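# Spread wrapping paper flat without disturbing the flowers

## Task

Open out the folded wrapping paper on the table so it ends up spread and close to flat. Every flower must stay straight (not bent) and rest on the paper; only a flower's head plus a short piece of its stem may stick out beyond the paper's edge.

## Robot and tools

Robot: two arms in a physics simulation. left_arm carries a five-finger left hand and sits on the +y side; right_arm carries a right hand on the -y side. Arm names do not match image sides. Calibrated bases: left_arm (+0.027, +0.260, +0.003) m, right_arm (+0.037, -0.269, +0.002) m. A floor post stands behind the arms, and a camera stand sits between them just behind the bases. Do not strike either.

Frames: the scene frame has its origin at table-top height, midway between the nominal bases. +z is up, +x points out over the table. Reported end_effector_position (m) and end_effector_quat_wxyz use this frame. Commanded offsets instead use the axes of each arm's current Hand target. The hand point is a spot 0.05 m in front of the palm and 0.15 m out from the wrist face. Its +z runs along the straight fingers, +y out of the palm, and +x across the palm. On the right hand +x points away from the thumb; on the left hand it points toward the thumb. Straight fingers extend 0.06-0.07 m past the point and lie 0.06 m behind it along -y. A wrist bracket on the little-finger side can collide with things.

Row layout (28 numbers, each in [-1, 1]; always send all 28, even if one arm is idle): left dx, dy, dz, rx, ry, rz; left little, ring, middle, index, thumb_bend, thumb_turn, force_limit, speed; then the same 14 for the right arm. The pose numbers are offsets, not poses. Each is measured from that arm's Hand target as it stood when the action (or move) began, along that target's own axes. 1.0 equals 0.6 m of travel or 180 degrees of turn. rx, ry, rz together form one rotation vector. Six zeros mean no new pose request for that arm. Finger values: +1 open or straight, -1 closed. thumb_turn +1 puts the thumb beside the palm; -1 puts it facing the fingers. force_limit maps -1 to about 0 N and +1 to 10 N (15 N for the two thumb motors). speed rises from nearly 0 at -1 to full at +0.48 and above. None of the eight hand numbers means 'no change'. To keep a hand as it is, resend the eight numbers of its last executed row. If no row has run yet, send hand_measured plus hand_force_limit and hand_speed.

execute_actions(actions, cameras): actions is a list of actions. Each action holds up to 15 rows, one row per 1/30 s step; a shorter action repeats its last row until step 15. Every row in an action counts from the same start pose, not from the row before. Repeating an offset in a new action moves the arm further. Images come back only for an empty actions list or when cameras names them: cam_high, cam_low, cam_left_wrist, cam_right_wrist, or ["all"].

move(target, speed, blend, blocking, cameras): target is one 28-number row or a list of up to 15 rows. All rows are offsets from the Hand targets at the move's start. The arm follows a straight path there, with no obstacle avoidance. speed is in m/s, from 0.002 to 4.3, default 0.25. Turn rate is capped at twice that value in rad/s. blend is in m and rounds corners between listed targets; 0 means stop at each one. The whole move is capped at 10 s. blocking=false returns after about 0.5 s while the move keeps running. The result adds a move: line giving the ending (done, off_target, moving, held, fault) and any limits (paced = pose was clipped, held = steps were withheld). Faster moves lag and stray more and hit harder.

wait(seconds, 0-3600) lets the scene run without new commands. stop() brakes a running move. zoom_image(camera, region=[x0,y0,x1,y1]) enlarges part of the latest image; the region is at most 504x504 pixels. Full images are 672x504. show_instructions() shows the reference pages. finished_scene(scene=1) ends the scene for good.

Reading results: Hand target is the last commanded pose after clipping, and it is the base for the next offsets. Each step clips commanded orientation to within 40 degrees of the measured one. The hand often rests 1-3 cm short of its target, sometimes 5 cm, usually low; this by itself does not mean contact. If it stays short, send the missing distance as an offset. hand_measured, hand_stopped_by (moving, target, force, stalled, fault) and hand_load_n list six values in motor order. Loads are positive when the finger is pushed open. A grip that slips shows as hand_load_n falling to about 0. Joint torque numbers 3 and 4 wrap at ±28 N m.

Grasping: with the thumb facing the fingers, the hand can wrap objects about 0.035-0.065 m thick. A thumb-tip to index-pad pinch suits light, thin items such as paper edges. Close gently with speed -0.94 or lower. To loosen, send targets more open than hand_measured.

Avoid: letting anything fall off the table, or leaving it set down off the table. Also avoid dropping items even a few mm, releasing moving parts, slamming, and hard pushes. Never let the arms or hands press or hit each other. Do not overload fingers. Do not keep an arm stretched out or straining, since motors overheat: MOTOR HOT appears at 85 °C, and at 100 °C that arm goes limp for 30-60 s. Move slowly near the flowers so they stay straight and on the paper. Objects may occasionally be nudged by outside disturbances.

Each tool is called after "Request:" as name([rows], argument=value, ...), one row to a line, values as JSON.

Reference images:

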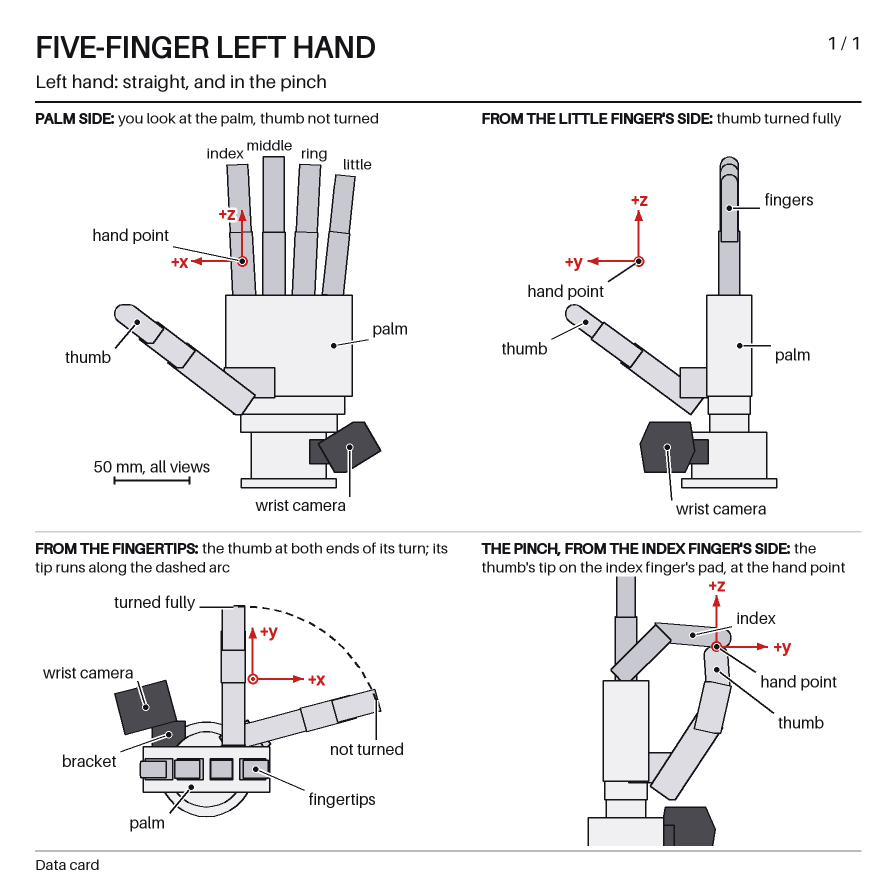

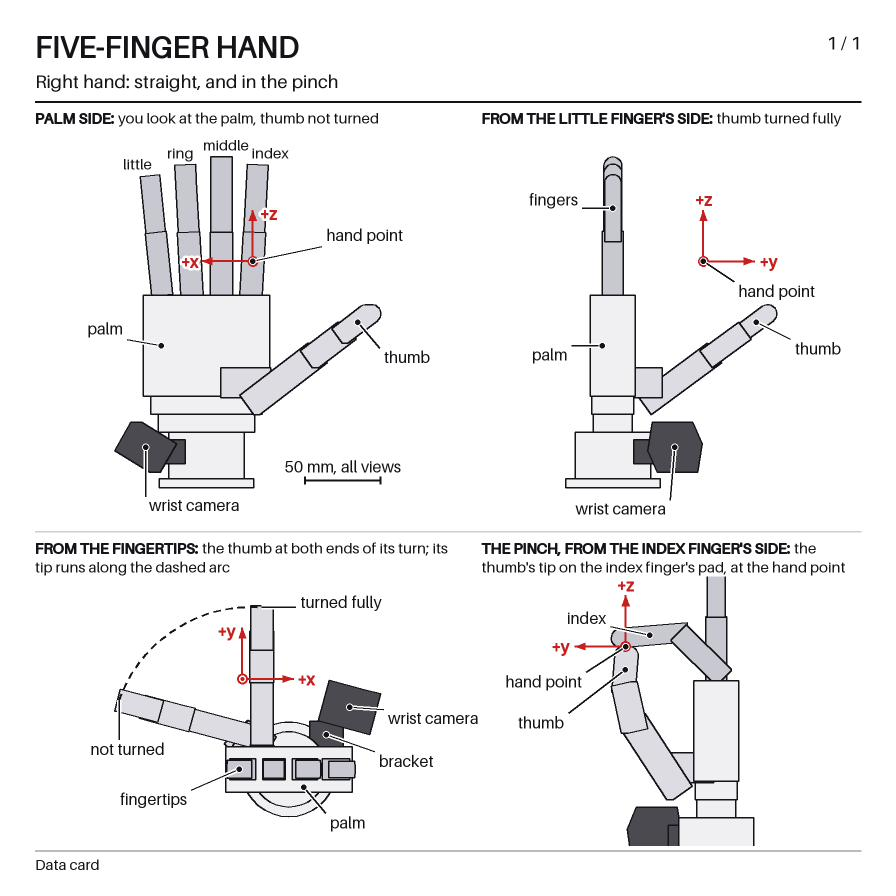

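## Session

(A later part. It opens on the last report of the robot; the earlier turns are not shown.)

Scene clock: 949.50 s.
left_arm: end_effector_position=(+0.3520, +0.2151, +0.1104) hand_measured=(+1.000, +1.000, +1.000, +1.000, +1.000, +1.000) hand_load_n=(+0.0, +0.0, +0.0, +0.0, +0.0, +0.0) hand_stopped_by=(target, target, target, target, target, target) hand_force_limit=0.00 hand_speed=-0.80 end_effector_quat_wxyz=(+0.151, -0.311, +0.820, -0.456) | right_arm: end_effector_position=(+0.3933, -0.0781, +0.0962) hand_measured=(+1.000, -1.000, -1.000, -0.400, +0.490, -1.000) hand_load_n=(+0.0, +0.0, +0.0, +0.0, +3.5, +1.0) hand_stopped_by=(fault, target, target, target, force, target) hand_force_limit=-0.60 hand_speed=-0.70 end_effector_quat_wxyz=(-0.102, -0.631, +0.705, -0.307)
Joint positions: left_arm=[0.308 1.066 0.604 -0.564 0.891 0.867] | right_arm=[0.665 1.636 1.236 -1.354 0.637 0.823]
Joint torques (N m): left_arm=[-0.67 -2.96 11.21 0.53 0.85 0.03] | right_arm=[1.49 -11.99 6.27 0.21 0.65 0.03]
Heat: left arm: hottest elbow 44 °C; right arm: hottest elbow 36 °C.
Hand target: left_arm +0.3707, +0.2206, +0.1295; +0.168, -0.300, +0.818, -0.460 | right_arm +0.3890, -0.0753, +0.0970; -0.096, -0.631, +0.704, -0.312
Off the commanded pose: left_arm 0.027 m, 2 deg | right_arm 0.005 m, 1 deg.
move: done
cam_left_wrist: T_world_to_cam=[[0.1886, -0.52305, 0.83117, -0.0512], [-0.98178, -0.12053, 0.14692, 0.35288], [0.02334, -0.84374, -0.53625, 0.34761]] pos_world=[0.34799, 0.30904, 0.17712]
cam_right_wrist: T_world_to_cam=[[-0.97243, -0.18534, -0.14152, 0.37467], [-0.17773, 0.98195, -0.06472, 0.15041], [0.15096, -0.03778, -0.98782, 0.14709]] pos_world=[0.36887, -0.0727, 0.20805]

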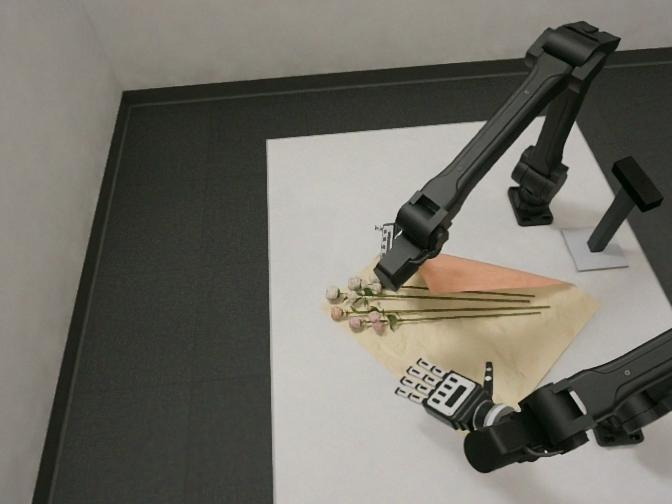

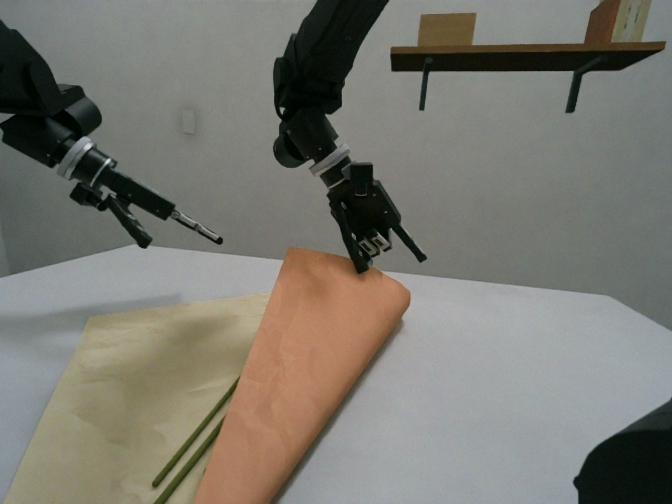

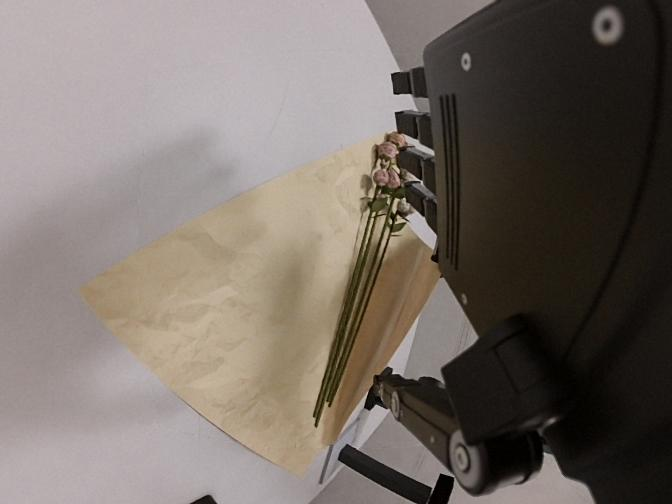

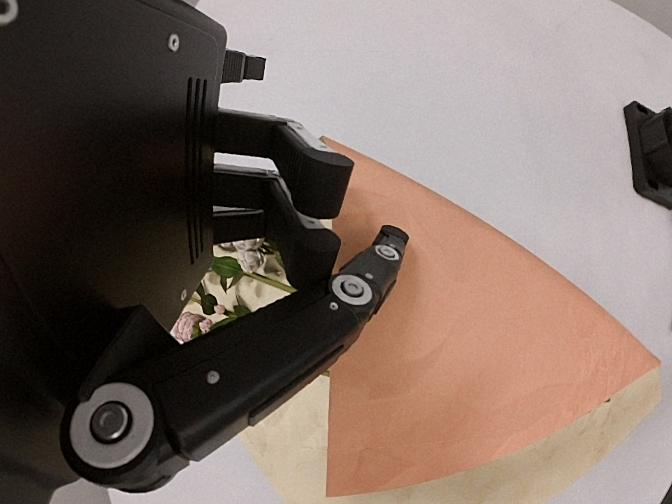

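Request:
move([
  [0,0,0,0,0,0,1,1,1,1,1,1,0,-0.8, 0,0,0,0,0,0,-1,-1,-1,-0.2,0.49,-1,-0.6,-0.7],
  [0,0,0,0,0,0,1,1,1,1,1,1,0,-0.8, 0,0,0,0,0,0,-1,-1,-1,-0.2,-0.1,-1,-0.5,-0.85],
], cameras=["all"])

Request:
zoom_image(camera="cam_low", region=[260, 180, 440, 320])

Request:
zoom_image(camera="cam_right_wrist", region=[200, 100, 500, 400])

Scene clock: 963.43 s.
left_arm: end_effector_position=(+0.3520, +0.2151, +0.1104) hand_measured=(+1.000, +1.000, +1.000, +1.000, +1.000, +1.000) hand_load_n=(+0.0, -0.5, +0.0, +0.0, +0.0, +0.0) hand_stopped_by=(target, target, target, target, target, target) hand_force_limit=0.00 hand_speed=-0.80 end_effector_quat_wxyz=(+0.151, -0.311, +0.820, -0.456) | right_arm: end_effector_position=(+0.3933, -0.0780, +0.0962) hand_measured=(+1.000, -1.000, -1.000, -0.200, +0.478, -1.000) hand_load_n=(+0.0, +0.0, +0.0, +0.0, +4.0, +1.5) hand_stopped_by=(fault, target, target, target, force, target) hand_force_limit=-0.50 hand_speed=-0.85 end_effector_quat_wxyz=(-0.102, -0.630, +0.706, -0.307)
Joint positions: left_arm=[0.308 1.066 0.604 -0.564 0.891 0.867] | right_arm=[0.665 1.636 1.236 -1.354 0.637 0.824]
Joint torques (N m): left_arm=[-0.62 -3.08 11.1 0.59 0.84 0.1] | right_arm=[1.38 -12.04 6.27 0.24 0.64 0.03]
Heat: left arm: hottest elbow 44 °C; right arm: hottest elbow 36 °C.
Hand target: left_arm +0.3707, +0.2206, +0.1295; +0.168, -0.300, +0.818, -0.460 | right_arm +0.3890, -0.0753, +0.0970; -0.096, -0.631, +0.704, -0.312
Off the commanded pose: left_arm 0.027 m, 2 deg | right_arm 0.005 m, 1 deg.
move: done
cam_left_wrist: T_world_to_cam=[[0.1886, -0.52305, 0.83117, -0.0512], [-0.98178, -0.12053, 0.14692, 0.35288], [0.02334, -0.84374, -0.53625, 0.34761]] pos_world=[0.34799, 0.30904, 0.17712]
cam_right_wrist: T_world_to_cam=[[-0.97254, -0.18406, -0.14242, 0.375], [-0.17644, 0.9822, -0.06448, 0.1498], [0.15175, -0.03758, -0.9877, 0.14679]] pos_world=[0.36886, -0.07259, 0.20805]

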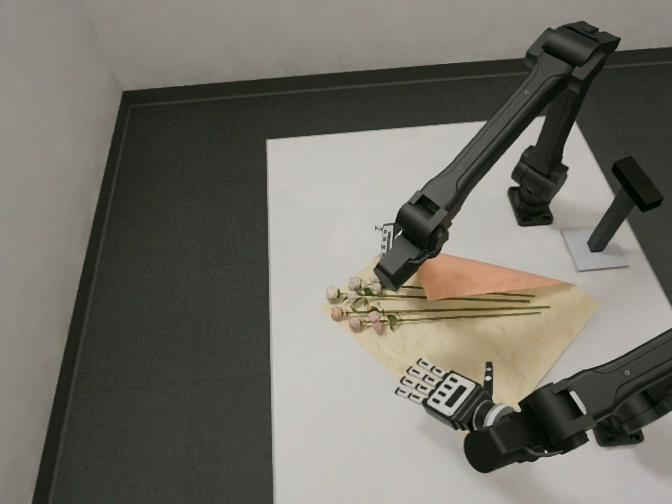

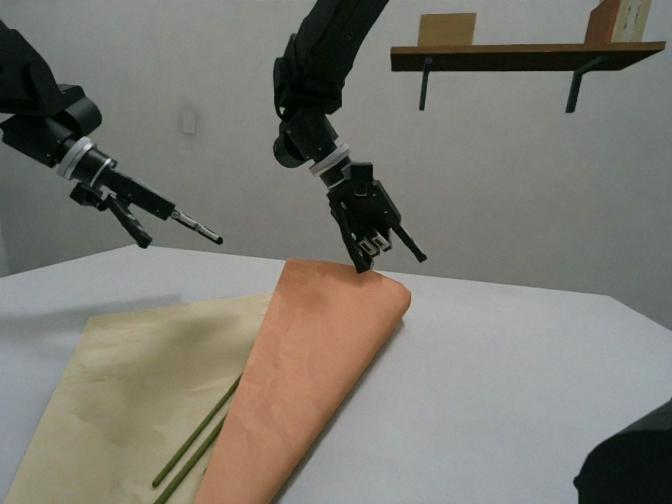

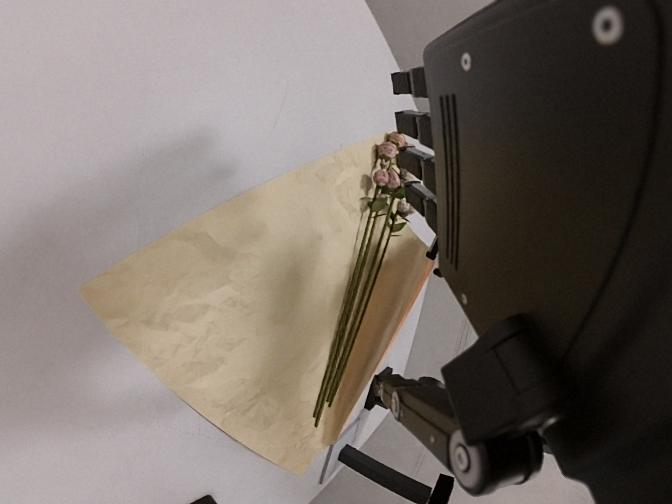

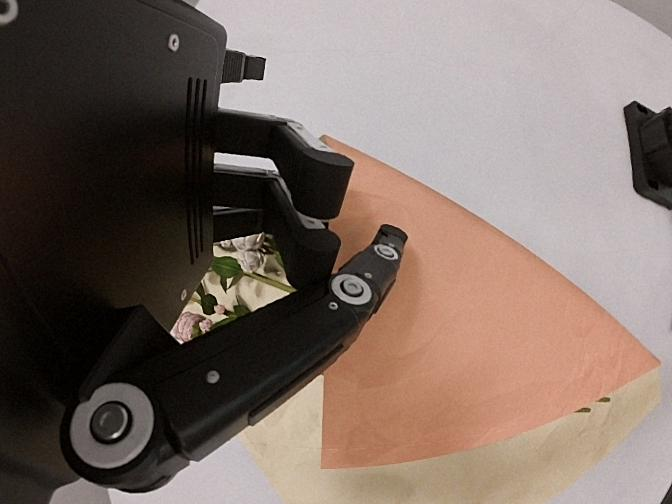

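Scaled by 2.800 from the camera's image (finer frame: 960x720).

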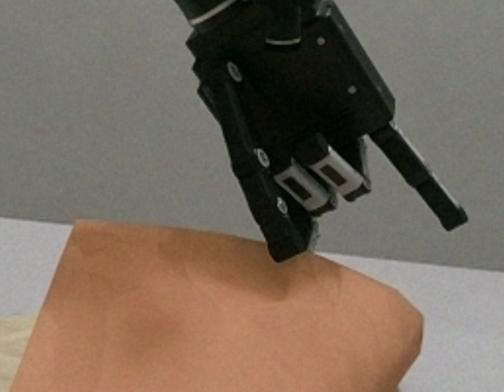

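Scaled by 1.680 from the camera's image (finer frame: 960x720).

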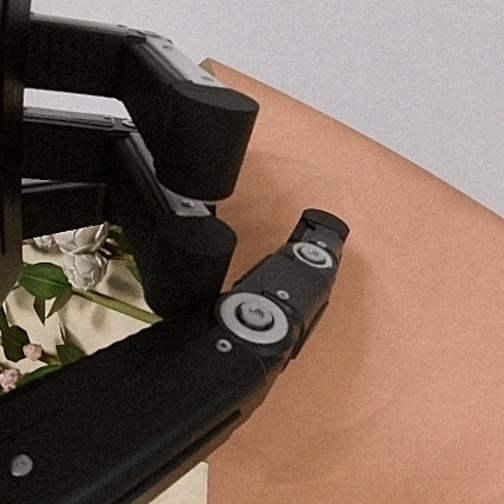

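Request:
move(target=[0,0,0,0,0,0,1,1,1,1,1,1,0,-0.8, 0.057,-0.0110,-0.0015,0,0,0,-1,-1,-1,-0.2,-0.1,-1,-0.5,-0.85], cameras=["all"], speed=0.05)

Request:
zoom_image(camera="cam_low", region=[220, 160, 440, 330])

Scene clock: 992.23 s.
left_arm: end_effector_position=(+0.3520, +0.2151, +0.1104) hand_measured=(+1.000, +1.000, +1.000, +1.000, +1.000, +1.000) hand_load_n=(+0.0, +0.0, +0.0, +0.0, +0.0, +0.0) hand_stopped_by=(target, target, target, target, target, target) hand_force_limit=0.00 hand_speed=-0.80 end_effector_quat_wxyz=(+0.151, -0.311, +0.820, -0.456) | right_arm: end_effector_position=(+0.3910, -0.0925, +0.1172) hand_measured=(+1.000, -1.000, -1.000, -0.200, +0.478, -1.000) hand_load_n=(+0.0, +0.0, +0.0, +0.0, +4.0, +1.0) hand_stopped_by=(fault, target, target, target, force, target) hand_force_limit=-0.50 hand_speed=-0.85 end_effector_quat_wxyz=(-0.087, -0.629, +0.708, -0.311)
Joint positions: left_arm=[0.308 1.066 0.604 -0.564 0.891 0.867] | right_arm=[0.645 1.565 1.213 -1.354 0.646 0.794]
Joint torques (N m): left_arm=[-0.67 -2.55 10.95 0.43 0.88 0.05] | right_arm=[-0.62 -11.11 6.5 -0.06 0.65 -0.29]
Heat: left arm: hottest elbow 44 °C; right arm: hottest elbow 35 °C.
Hand target: left_arm +0.3707, +0.2206, +0.1295; +0.168, -0.300, +0.818, -0.460 | right_arm +0.3888, -0.1032, +0.1179; -0.096, -0.631, +0.704, -0.312
Off the commanded pose: left_arm 0.027 m, 2 deg | right_arm 0.011 m, 1 deg.
move: off_target (right_arm)
cam_left_wrist: T_world_to_cam=[[0.1886, -0.52305, 0.83117, -0.0512], [-0.98178, -0.12053, 0.14692, 0.35288], [0.02334, -0.84374, -0.53625, 0.34761]] pos_world=[0.34799, 0.30904, 0.17712]
cam_right_wrist: T_world_to_cam=[[-0.9673, -0.18727, -0.17107, 0.37408], [-0.18023, 0.98203, -0.05594, 0.16543], [0.17847, -0.02328, -0.98367, 0.15768]] pos_world=[0.36352, -0.08873, 0.22835]

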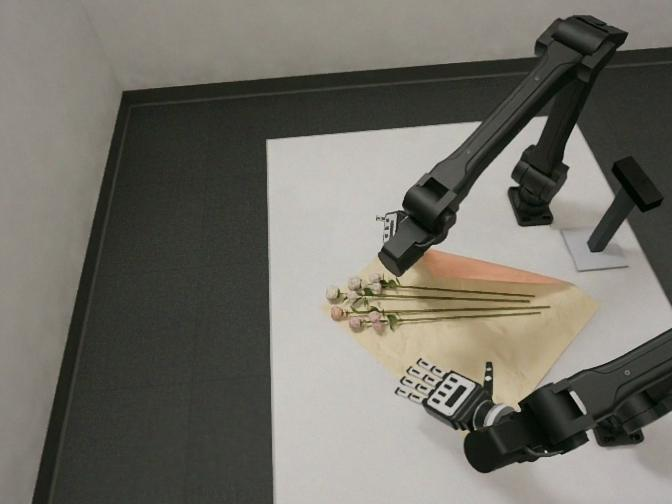

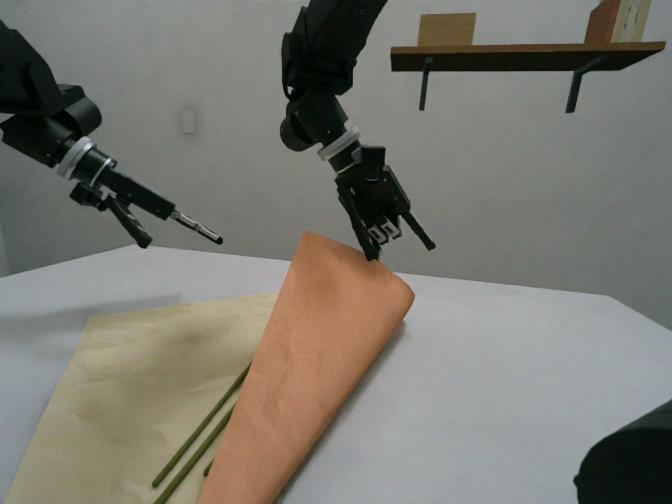

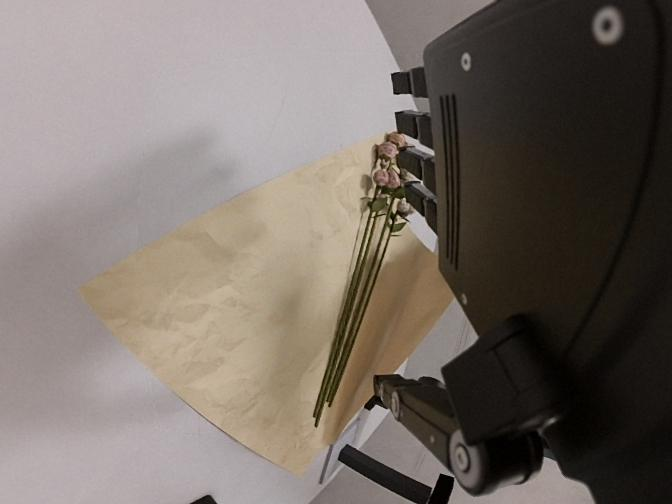

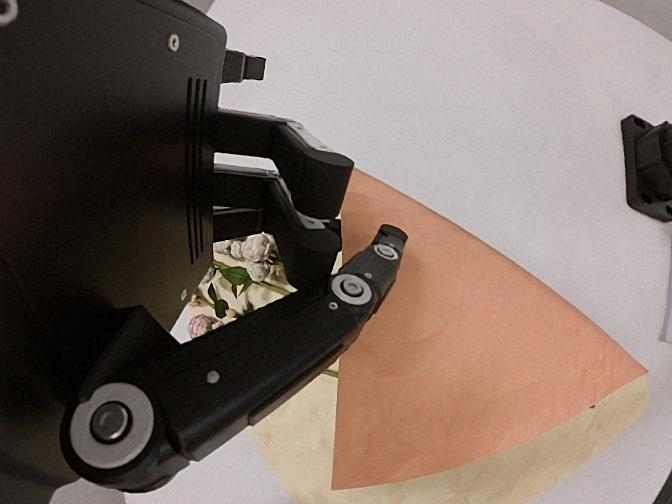

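Scaled by 2.291 from the camera's image (finer frame: 960x720).

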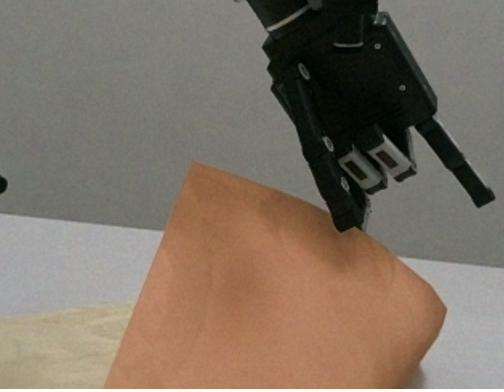

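Request:
move([
  [0,0,0,0,0,0,1,1,1,1,1,1,0,-0.8, 0.0578,-0.0023,0.0335,0,-0.0833,0,-1,-1,-1,-0.2,-0.1,-1,-0.5,-0.85],
  [0,0,0,0,0,0,1,1,1,1,1,1,0,-0.8, 0.1007,0.0003,0.0742,0,-0.1667,0,-1,-1,-1,-0.2,-0.1,-1,-0.5,-0.85],
], cameras=["all"], speed=0.05, blend=[0.02,0])

Request:
zoom_image(camera="cam_low", region=[220, 160, 440, 330])

Scene clock: 1026.67 s.
left_arm: end_effector_position=(+0.3520, +0.2151, +0.1104) hand_measured=(+1.000, +1.000, +1.000, +1.000, +1.000, +1.000) hand_load_n=(+0.0, +0.0, +0.0, -0.5, +0.0, -0.5) hand_stopped_by=(target, target, target, target, target, target) hand_force_limit=0.00 hand_speed=-0.80 end_effector_quat_wxyz=(+0.151, -0.311, +0.820, -0.456) | right_arm: end_effector_position=(+0.3883, -0.1715, +0.1159) hand_measured=(+1.000, -1.000, -1.000, -0.200, +0.478, -1.000) hand_load_n=(+0.0, +0.0, +0.0, +0.0, +4.0, +1.0) hand_stopped_by=(fault, target, target, target, force, target) hand_force_limit=-0.50 hand_speed=-0.85 end_effector_quat_wxyz=(-0.086, +0.690, -0.707, +0.133)
Joint positions: left_arm=[0.308 1.066 0.604 -0.564 0.891 0.867] | right_arm=[0.241 1.27 0.943 -0.957 0.137 0.231]
Joint torques (N m): left_arm=[-0.79 -2.78 11.15 0.59 0.86 0.04] | right_arm=[-0.67 -7.94 7.31 1.35 0.03 -0.25]
Heat: left arm: hottest elbow 44 °C; right arm: hottest elbow 36 °C.
Hand target: left_arm +0.3707, +0.2206, +0.1295; +0.168, -0.300, +0.818, -0.460 | right_arm +0.3890, -0.1781, +0.1149; -0.090, +0.690, -0.705, +0.138
Off the commanded pose: left_arm 0.027 m, 2 deg | right_arm 0.007 m, 1 deg.
move: done
cam_left_wrist: T_world_to_cam=[[0.1886, -0.52305, 0.83117, -0.0512], [-0.98178, -0.12053, 0.14692, 0.35288], [0.02334, -0.84374, -0.53625, 0.34761]] pos_world=[0.34799, 0.30904, 0.17712]
cam_right_wrist: T_world_to_cam=[[-0.93497, -0.24157, -0.25978, 0.34481], [-0.33234, 0.85257, 0.40332, 0.22613], [0.12405, 0.46342, -0.87741, 0.24737]] pos_world=[0.36685, -0.22414, 0.21541]

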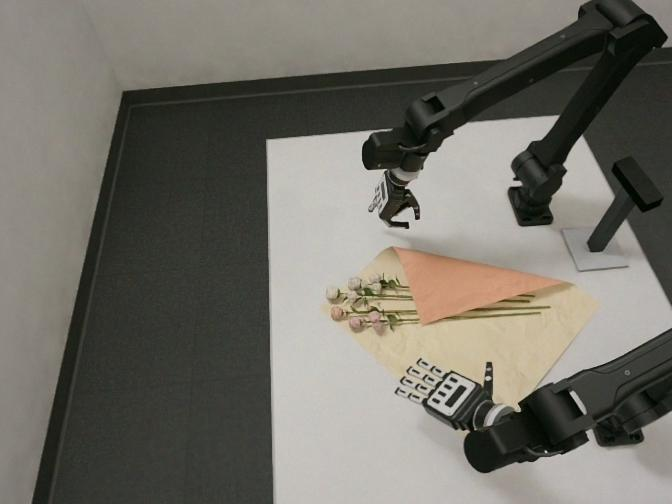

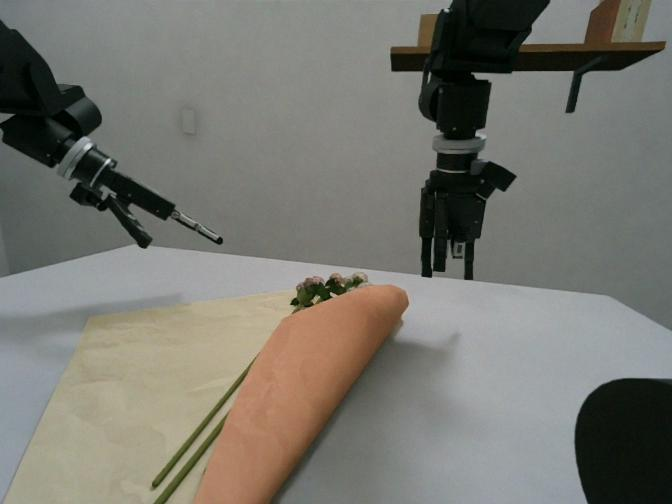

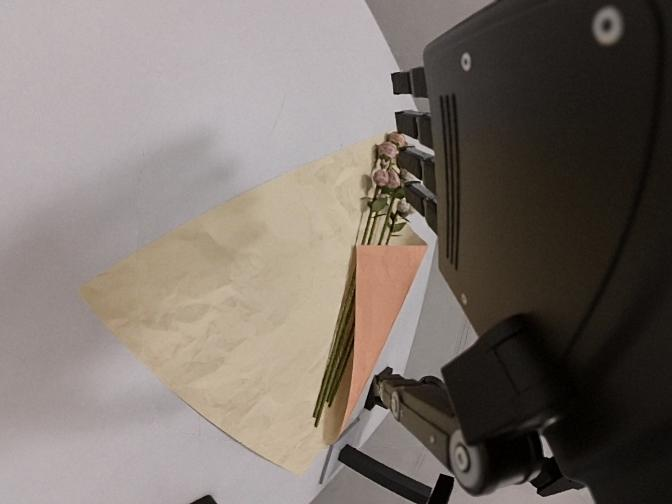

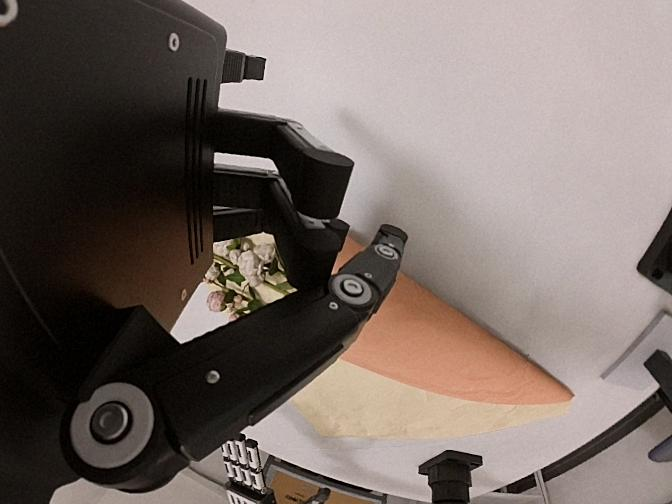

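Scaled by 2.291 from the camera's image (finer frame: 960x720).

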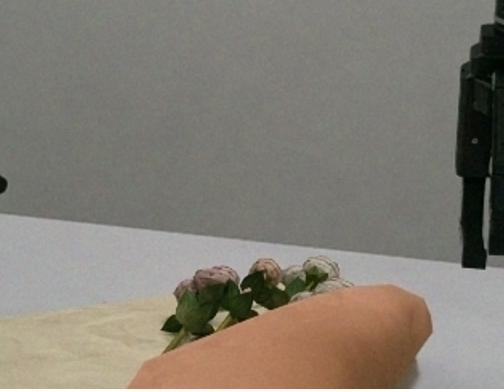

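Request:
zoom_image(camera="cam_low", region=[180, 260, 440, 460])

Request:
zoom_image(camera="cam_high", region=[300, 230, 620, 400])

Request:
zoom_image(camera="cam_left_wrist", region=[290, 110, 450, 480])

Scaled by 1.938 from the camera's image (finer frame: 960x720).

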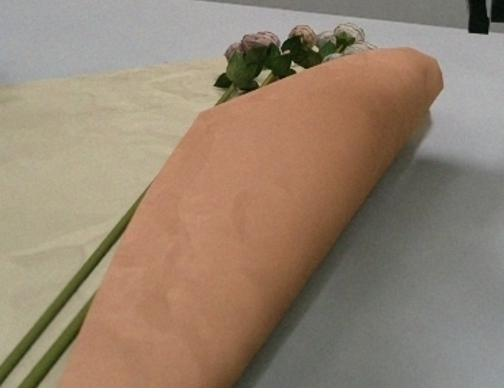

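Scaled by 1.575 from the camera's image (finer frame: 960x720).

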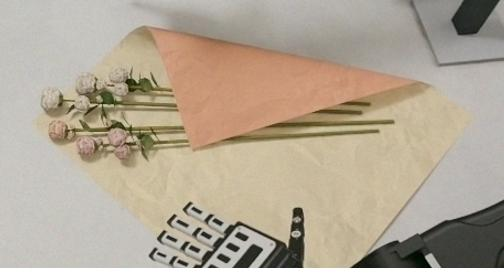

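Scaled by 1.362 from the camera's image (finer frame: 960x720).

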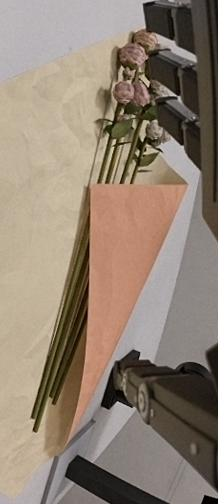

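Request:
move(target=[0.3892,-0.1397,-0.061,-0.0254,-0.2815,0.4137,1,1,1,1,1,-1,0,-0.2, -0.1248,-0.1877,0.0107,-0.1196,0.1651,0.0315,-1,-1,-1,0,1,-1,0,-0.5], cameras=["all"], speed=0.2)

Scene clock: 1146.23 s.
left_arm: end_effector_position=(+0.2016, +0.0607, +0.2222) hand_measured=(+1.000, +1.000, +1.000, +1.000, +1.000, -1.000) hand_load_n=(+0.0, +0.0, +0.0, +0.5, +0.0, +0.5) hand_stopped_by=(target, target, target, target, target, target) hand_force_limit=0.00 hand_speed=-0.20 end_effector_quat_wxyz=(+0.693, +0.073, +0.713, -0.077) | right_arm: end_effector_position=(+0.4907, -0.1156, +0.1336) hand_measured=(+1.000, -1.000, -1.000, +0.000, +1.000, -1.000) hand_load_n=(+0.0, +0.0, +0.5, +0.0, +0.0, +0.0) hand_stopped_by=(fault, target, target, target, target, target) hand_force_limit=0.00 hand_speed=-0.50 end_effector_quat_wxyz=(-0.199, -0.607, +0.751, -0.168)
Joint positions: left_arm=[-1.672 0.805 0.333 0.178 -1.478 1.27] | right_arm=[0.398 1.917 1.713 -1.673 0.437 0.663]
Joint torques (N m): left_arm=[-1.61 0.26 6.45 1.57 -0.36 0.07] | right_arm=[1.44 -13.8 11.49 -0.99 0.48 0.04]
Motor temperatures (°C): left_arm=[30 30 45 25 32 25] | right_arm=[27 32 37 24 29 25]
Heat: left arm: hottest elbow 45 °C; right arm: hottest elbow 37 °C.
Hand target: left_arm +0.2004, +0.0605, +0.2204; +0.703, +0.078, +0.703, -0.078 | right_arm +0.5000, -0.1049, +0.1396; -0.216, -0.601, +0.750, -0.173
Off the commanded pose: left_arm 0.002 m, 2 deg | right_arm 0.016 m, 2 deg.
joint sent to its limit (right arm) — joint 4 (wrist pitch), lower limit. The joint targets are off in orientation, not in position.
move: off_target (right_arm)
cam_left_wrist: T_world_to_cam=[[-0.21576, -0.952, -0.21711, 0.14397], [-0.49293, 0.29812, -0.8174, 0.26063], [0.84289, -0.06934, -0.5336, 0.068]] pos_world=[0.10222, 0.06408, 0.28059]
cam_right_wrist: T_world_to_cam=[[-0.99056, -0.00633, 0.13695, 0.46013], [0.00154, 0.99836, 0.05729, 0.10461], [-0.13709, 0.05696, -0.98892, 0.32036]] pos_world=[0.49954, -0.11978, 0.2478]

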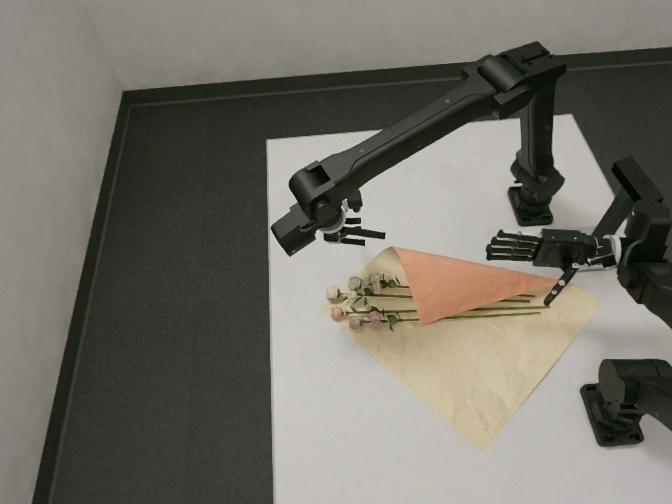

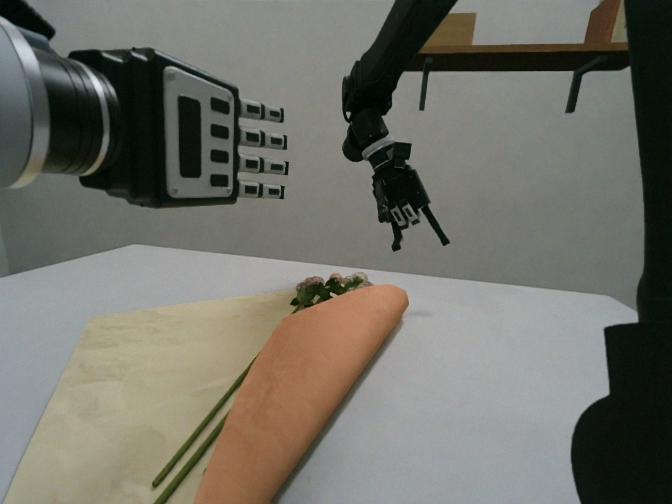

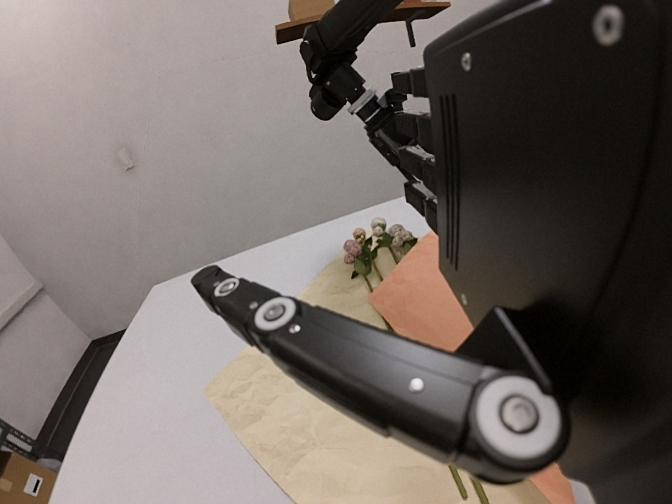

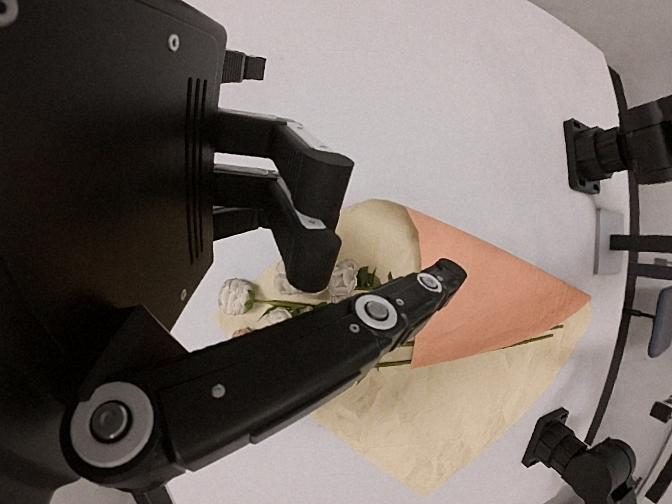

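Request:
move([
  [0,0,0,0,0,0,1,1,1,1,1,-1,0,-0.2, -0.0560,0.0717,0.1332,0,0,0,-1,-1,-1,0,1,-1,0,-0.5],
  [0,0,0,0,0,0,1,1,1,1,1,-1,0,-0.2, -0.0432,0.2165,0.1453,0,0,0,-1,-1,-1,0,1,-1,0,-0.5],
], cameras=["cam_high","cam_low","cam_right_wrist"], speed=0.07)

Request:
zoom_image(camera="cam_high", region=[300, 180, 460, 300])

Request:
zoom_image(camera="cam_low", region=[280, 200, 480, 350])

Scene clock: 1171.33 s.
left_arm: end_effector_position=(+0.2016, +0.0608, +0.2223) hand_measured=(+1.000, +1.000, +1.000, +1.000, +1.000, -1.000) hand_load_n=(+0.0, +0.0, +0.0, +0.0, +0.0, +0.5) hand_stopped_by=(target, target, target, target, target, target) hand_force_limit=0.00 hand_speed=-0.20 end_effector_quat_wxyz=(+0.693, +0.073, +0.713, -0.076) | right_arm: end_effector_position=(+0.3719, -0.1042, +0.0519) hand_measured=(+1.000, -1.000, -1.000, +0.000, +1.000, -1.000) hand_load_n=(+0.0, +0.0, +0.0, +0.0, +0.0, +0.0) hand_stopped_by=(fault, target, target, target, target, target) hand_force_limit=0.00 hand_speed=-0.50 end_effector_quat_wxyz=(-0.220, -0.600, +0.750, -0.168)
Joint positions: left_arm=[-1.672 0.805 0.333 0.178 -1.478 1.272] | right_arm=[0.518 1.782 1.266 -1.458 0.402 0.808]
Joint torques (N m): left_arm=[-2.02 0.32 6.63 1.26 -0.39 0.02] | right_arm=[1.38 -12.92 5.5 -0.18 0.19 0.03]
Heat: left arm: hottest elbow 44 °C; right arm: hottest elbow 38 °C.
Hand target: left_arm +0.2002, +0.0607, +0.2205; +0.694, +0.076, +0.712, -0.075 (not the last commanded pose) | right_arm +0.3680, -0.1004, +0.0521; -0.215, -0.601, +0.750, -0.173
Off the commanded pose: left_arm 0.002 m, 2 deg | right_arm 0.006 m, 1 deg.
move: done
cam_right_wrist: T_world_to_cam=[[-0.98608, 0.0137, 0.16567, 0.35272], [0.01878, 0.9994, 0.02914, 0.09326], [-0.16518, 0.03184, -0.98575, 0.23025]] pos_world=[0.3841, -0.10537, 0.16581]

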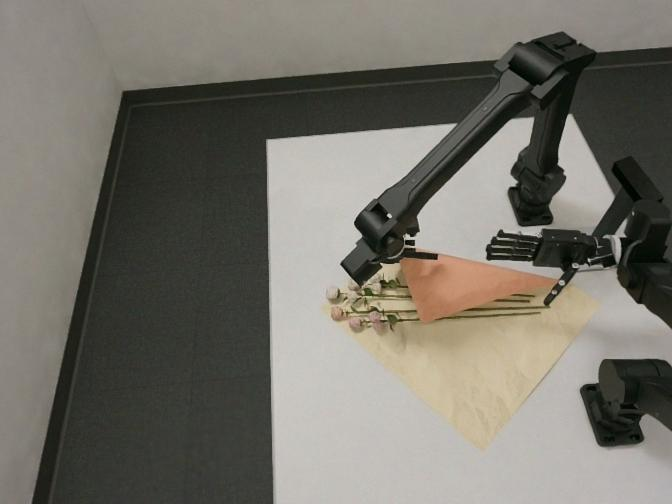

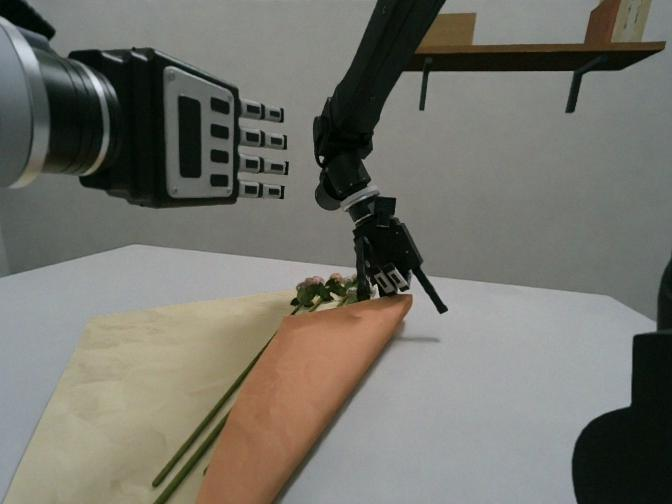

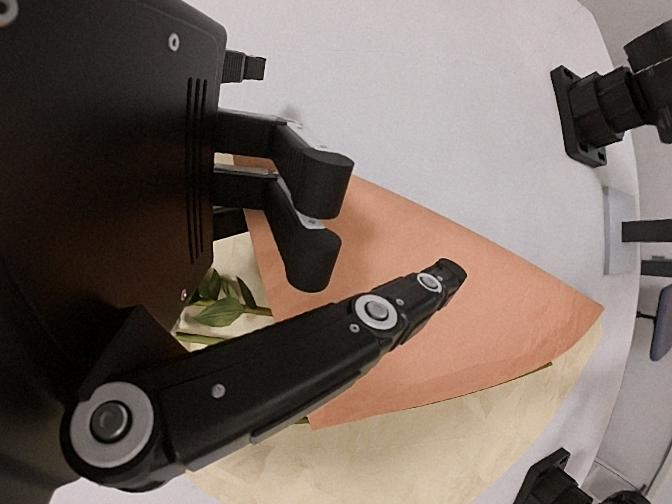

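Scaled by 3.150 from the camera's image (finer frame: 960x720).

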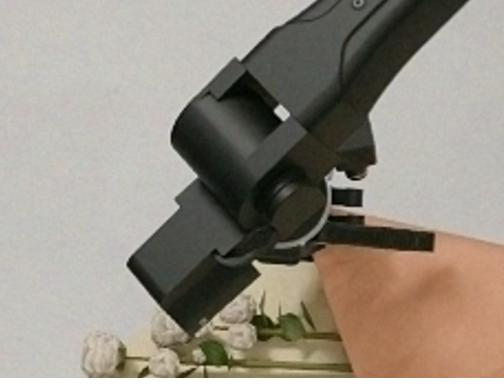

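Scaled by 2.520 from the camera's image (finer frame: 960x720).

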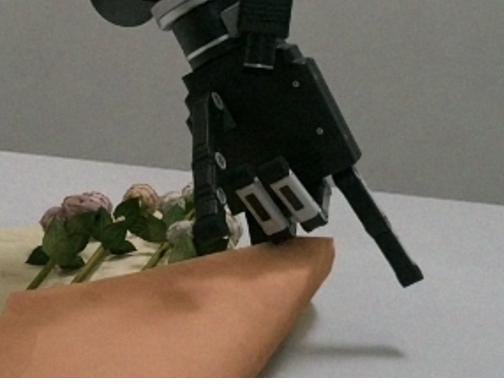

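Request:
move([
  [0,0,0,0,0,0,1,1,1,1,1,-1,0,-0.2, 0.0143,0.0043,-0.0598,0,0,0,-1,-1,-1,-0.4,1,-1,0,-0.5],
  [0,0,0,0,0,0,1,1,1,1,1,-1,0,-0.2, 0.0170,0.0248,-0.0778,0.1222,0,0,-1,-1,-1,-0.4,1,-1,0,-0.5],
], cameras=["all"], speed=0.05)

Request:
zoom_image(camera="cam_low", region=[220, 180, 460, 360])

Scene clock: 1190.00 s.
left_arm: end_effector_position=(+0.2016, +0.0608, +0.2223) hand_measured=(+1.000, +1.000, +1.000, +1.000, +1.000, -1.000) hand_load_n=(+0.0, +0.0, +0.0, -0.5, +0.0, +0.0) hand_stopped_by=(target, target, target, target, target, target) hand_force_limit=0.00 hand_speed=-0.20 end_effector_quat_wxyz=(+0.693, +0.073, +0.713, -0.076) | right_arm: end_effector_position=(+0.3608, -0.0839, +0.0967) hand_measured=(+1.000, -1.000, -1.000, -0.400, +1.000, -1.000) hand_load_n=(+0.0, +0.0, +0.0, +0.0, +0.0, +0.0) hand_stopped_by=(fault, target, target, target, target, target) hand_force_limit=0.00 hand_speed=-0.50 end_effector_quat_wxyz=(-0.103, -0.631, +0.705, -0.307)
Joint positions: left_arm=[-1.672 0.805 0.333 0.178 -1.478 1.272] | right_arm=[0.701 1.572 1.157 -1.368 0.631 0.866]
Joint torques (N m): left_arm=[-1.49 -0.15 6.5 1.31 -0.37 0.05] | right_arm=[1.03 -11.11 6.13 0.24 0.65 0.05]
Heat: left arm: hottest elbow 43 °C; right arm: hottest elbow 37 °C.
Hand target: left_arm +0.2002, +0.0607, +0.2205; +0.694, +0.076, +0.712, -0.075 | right_arm +0.3569, -0.0814, +0.0970; -0.097, -0.632, +0.703, -0.312
Off the commanded pose: left_arm 0.002 m, 0 deg | right_arm 0.005 m, 1 deg.
move: unfinished (the simulator was too slow to fit another step into this call; the move has ended)
cam_left_wrist: T_world_to_cam=[[-0.21572, -0.95166, -0.21866, 0.14439], [-0.49268, 0.29942, -0.81707, 0.26043], [0.84305, -0.06853, -0.53346, 0.06789]] pos_world=[0.10222, 0.06408, 0.28058]
cam_right_wrist: T_world_to_cam=[[-0.97264, -0.18639, -0.1387, 0.3418], [-0.17855, 0.98164, -0.06708, 0.15096], [0.14866, -0.04048, -0.98806, 0.15285]] pos_world=[0.33667, -0.07829, 0.20856]

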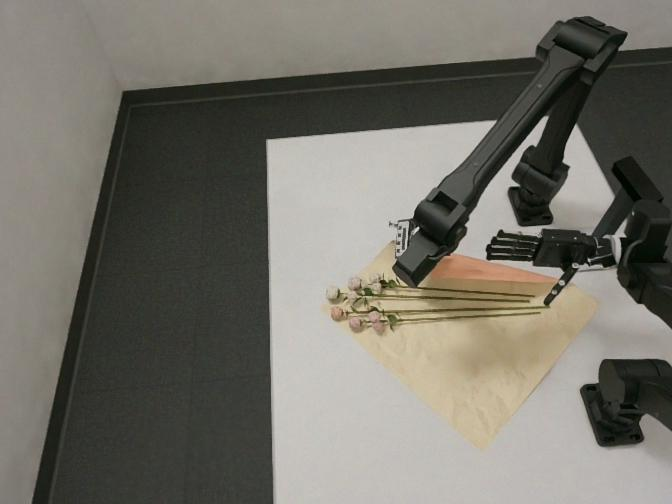

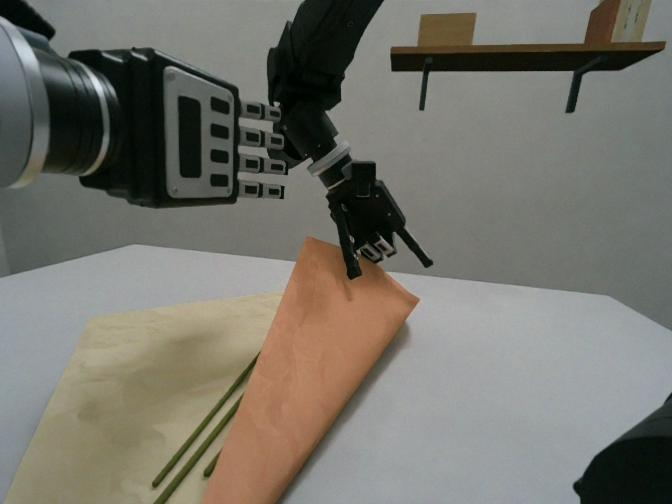

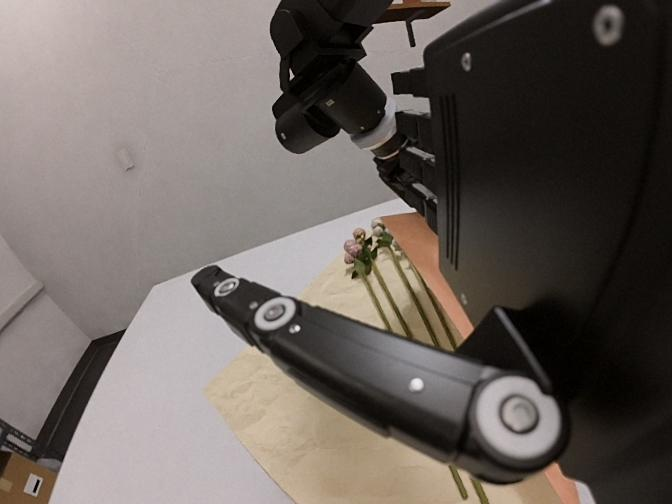

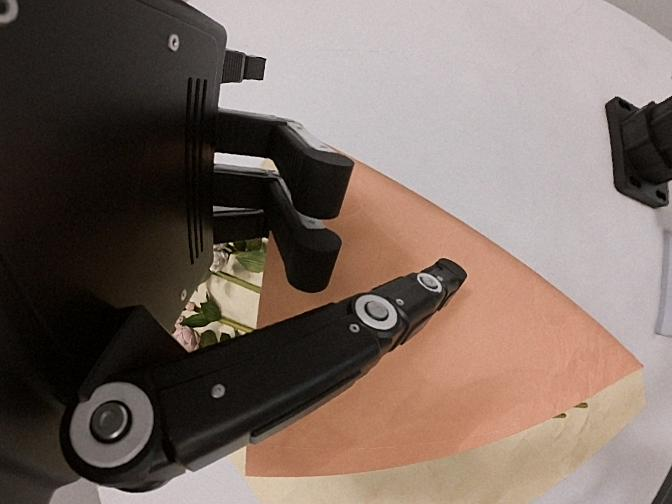

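Scaled by 2.100 from the camera's image (finer frame: 960x720).

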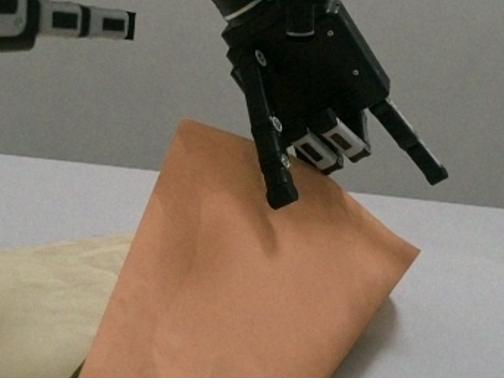

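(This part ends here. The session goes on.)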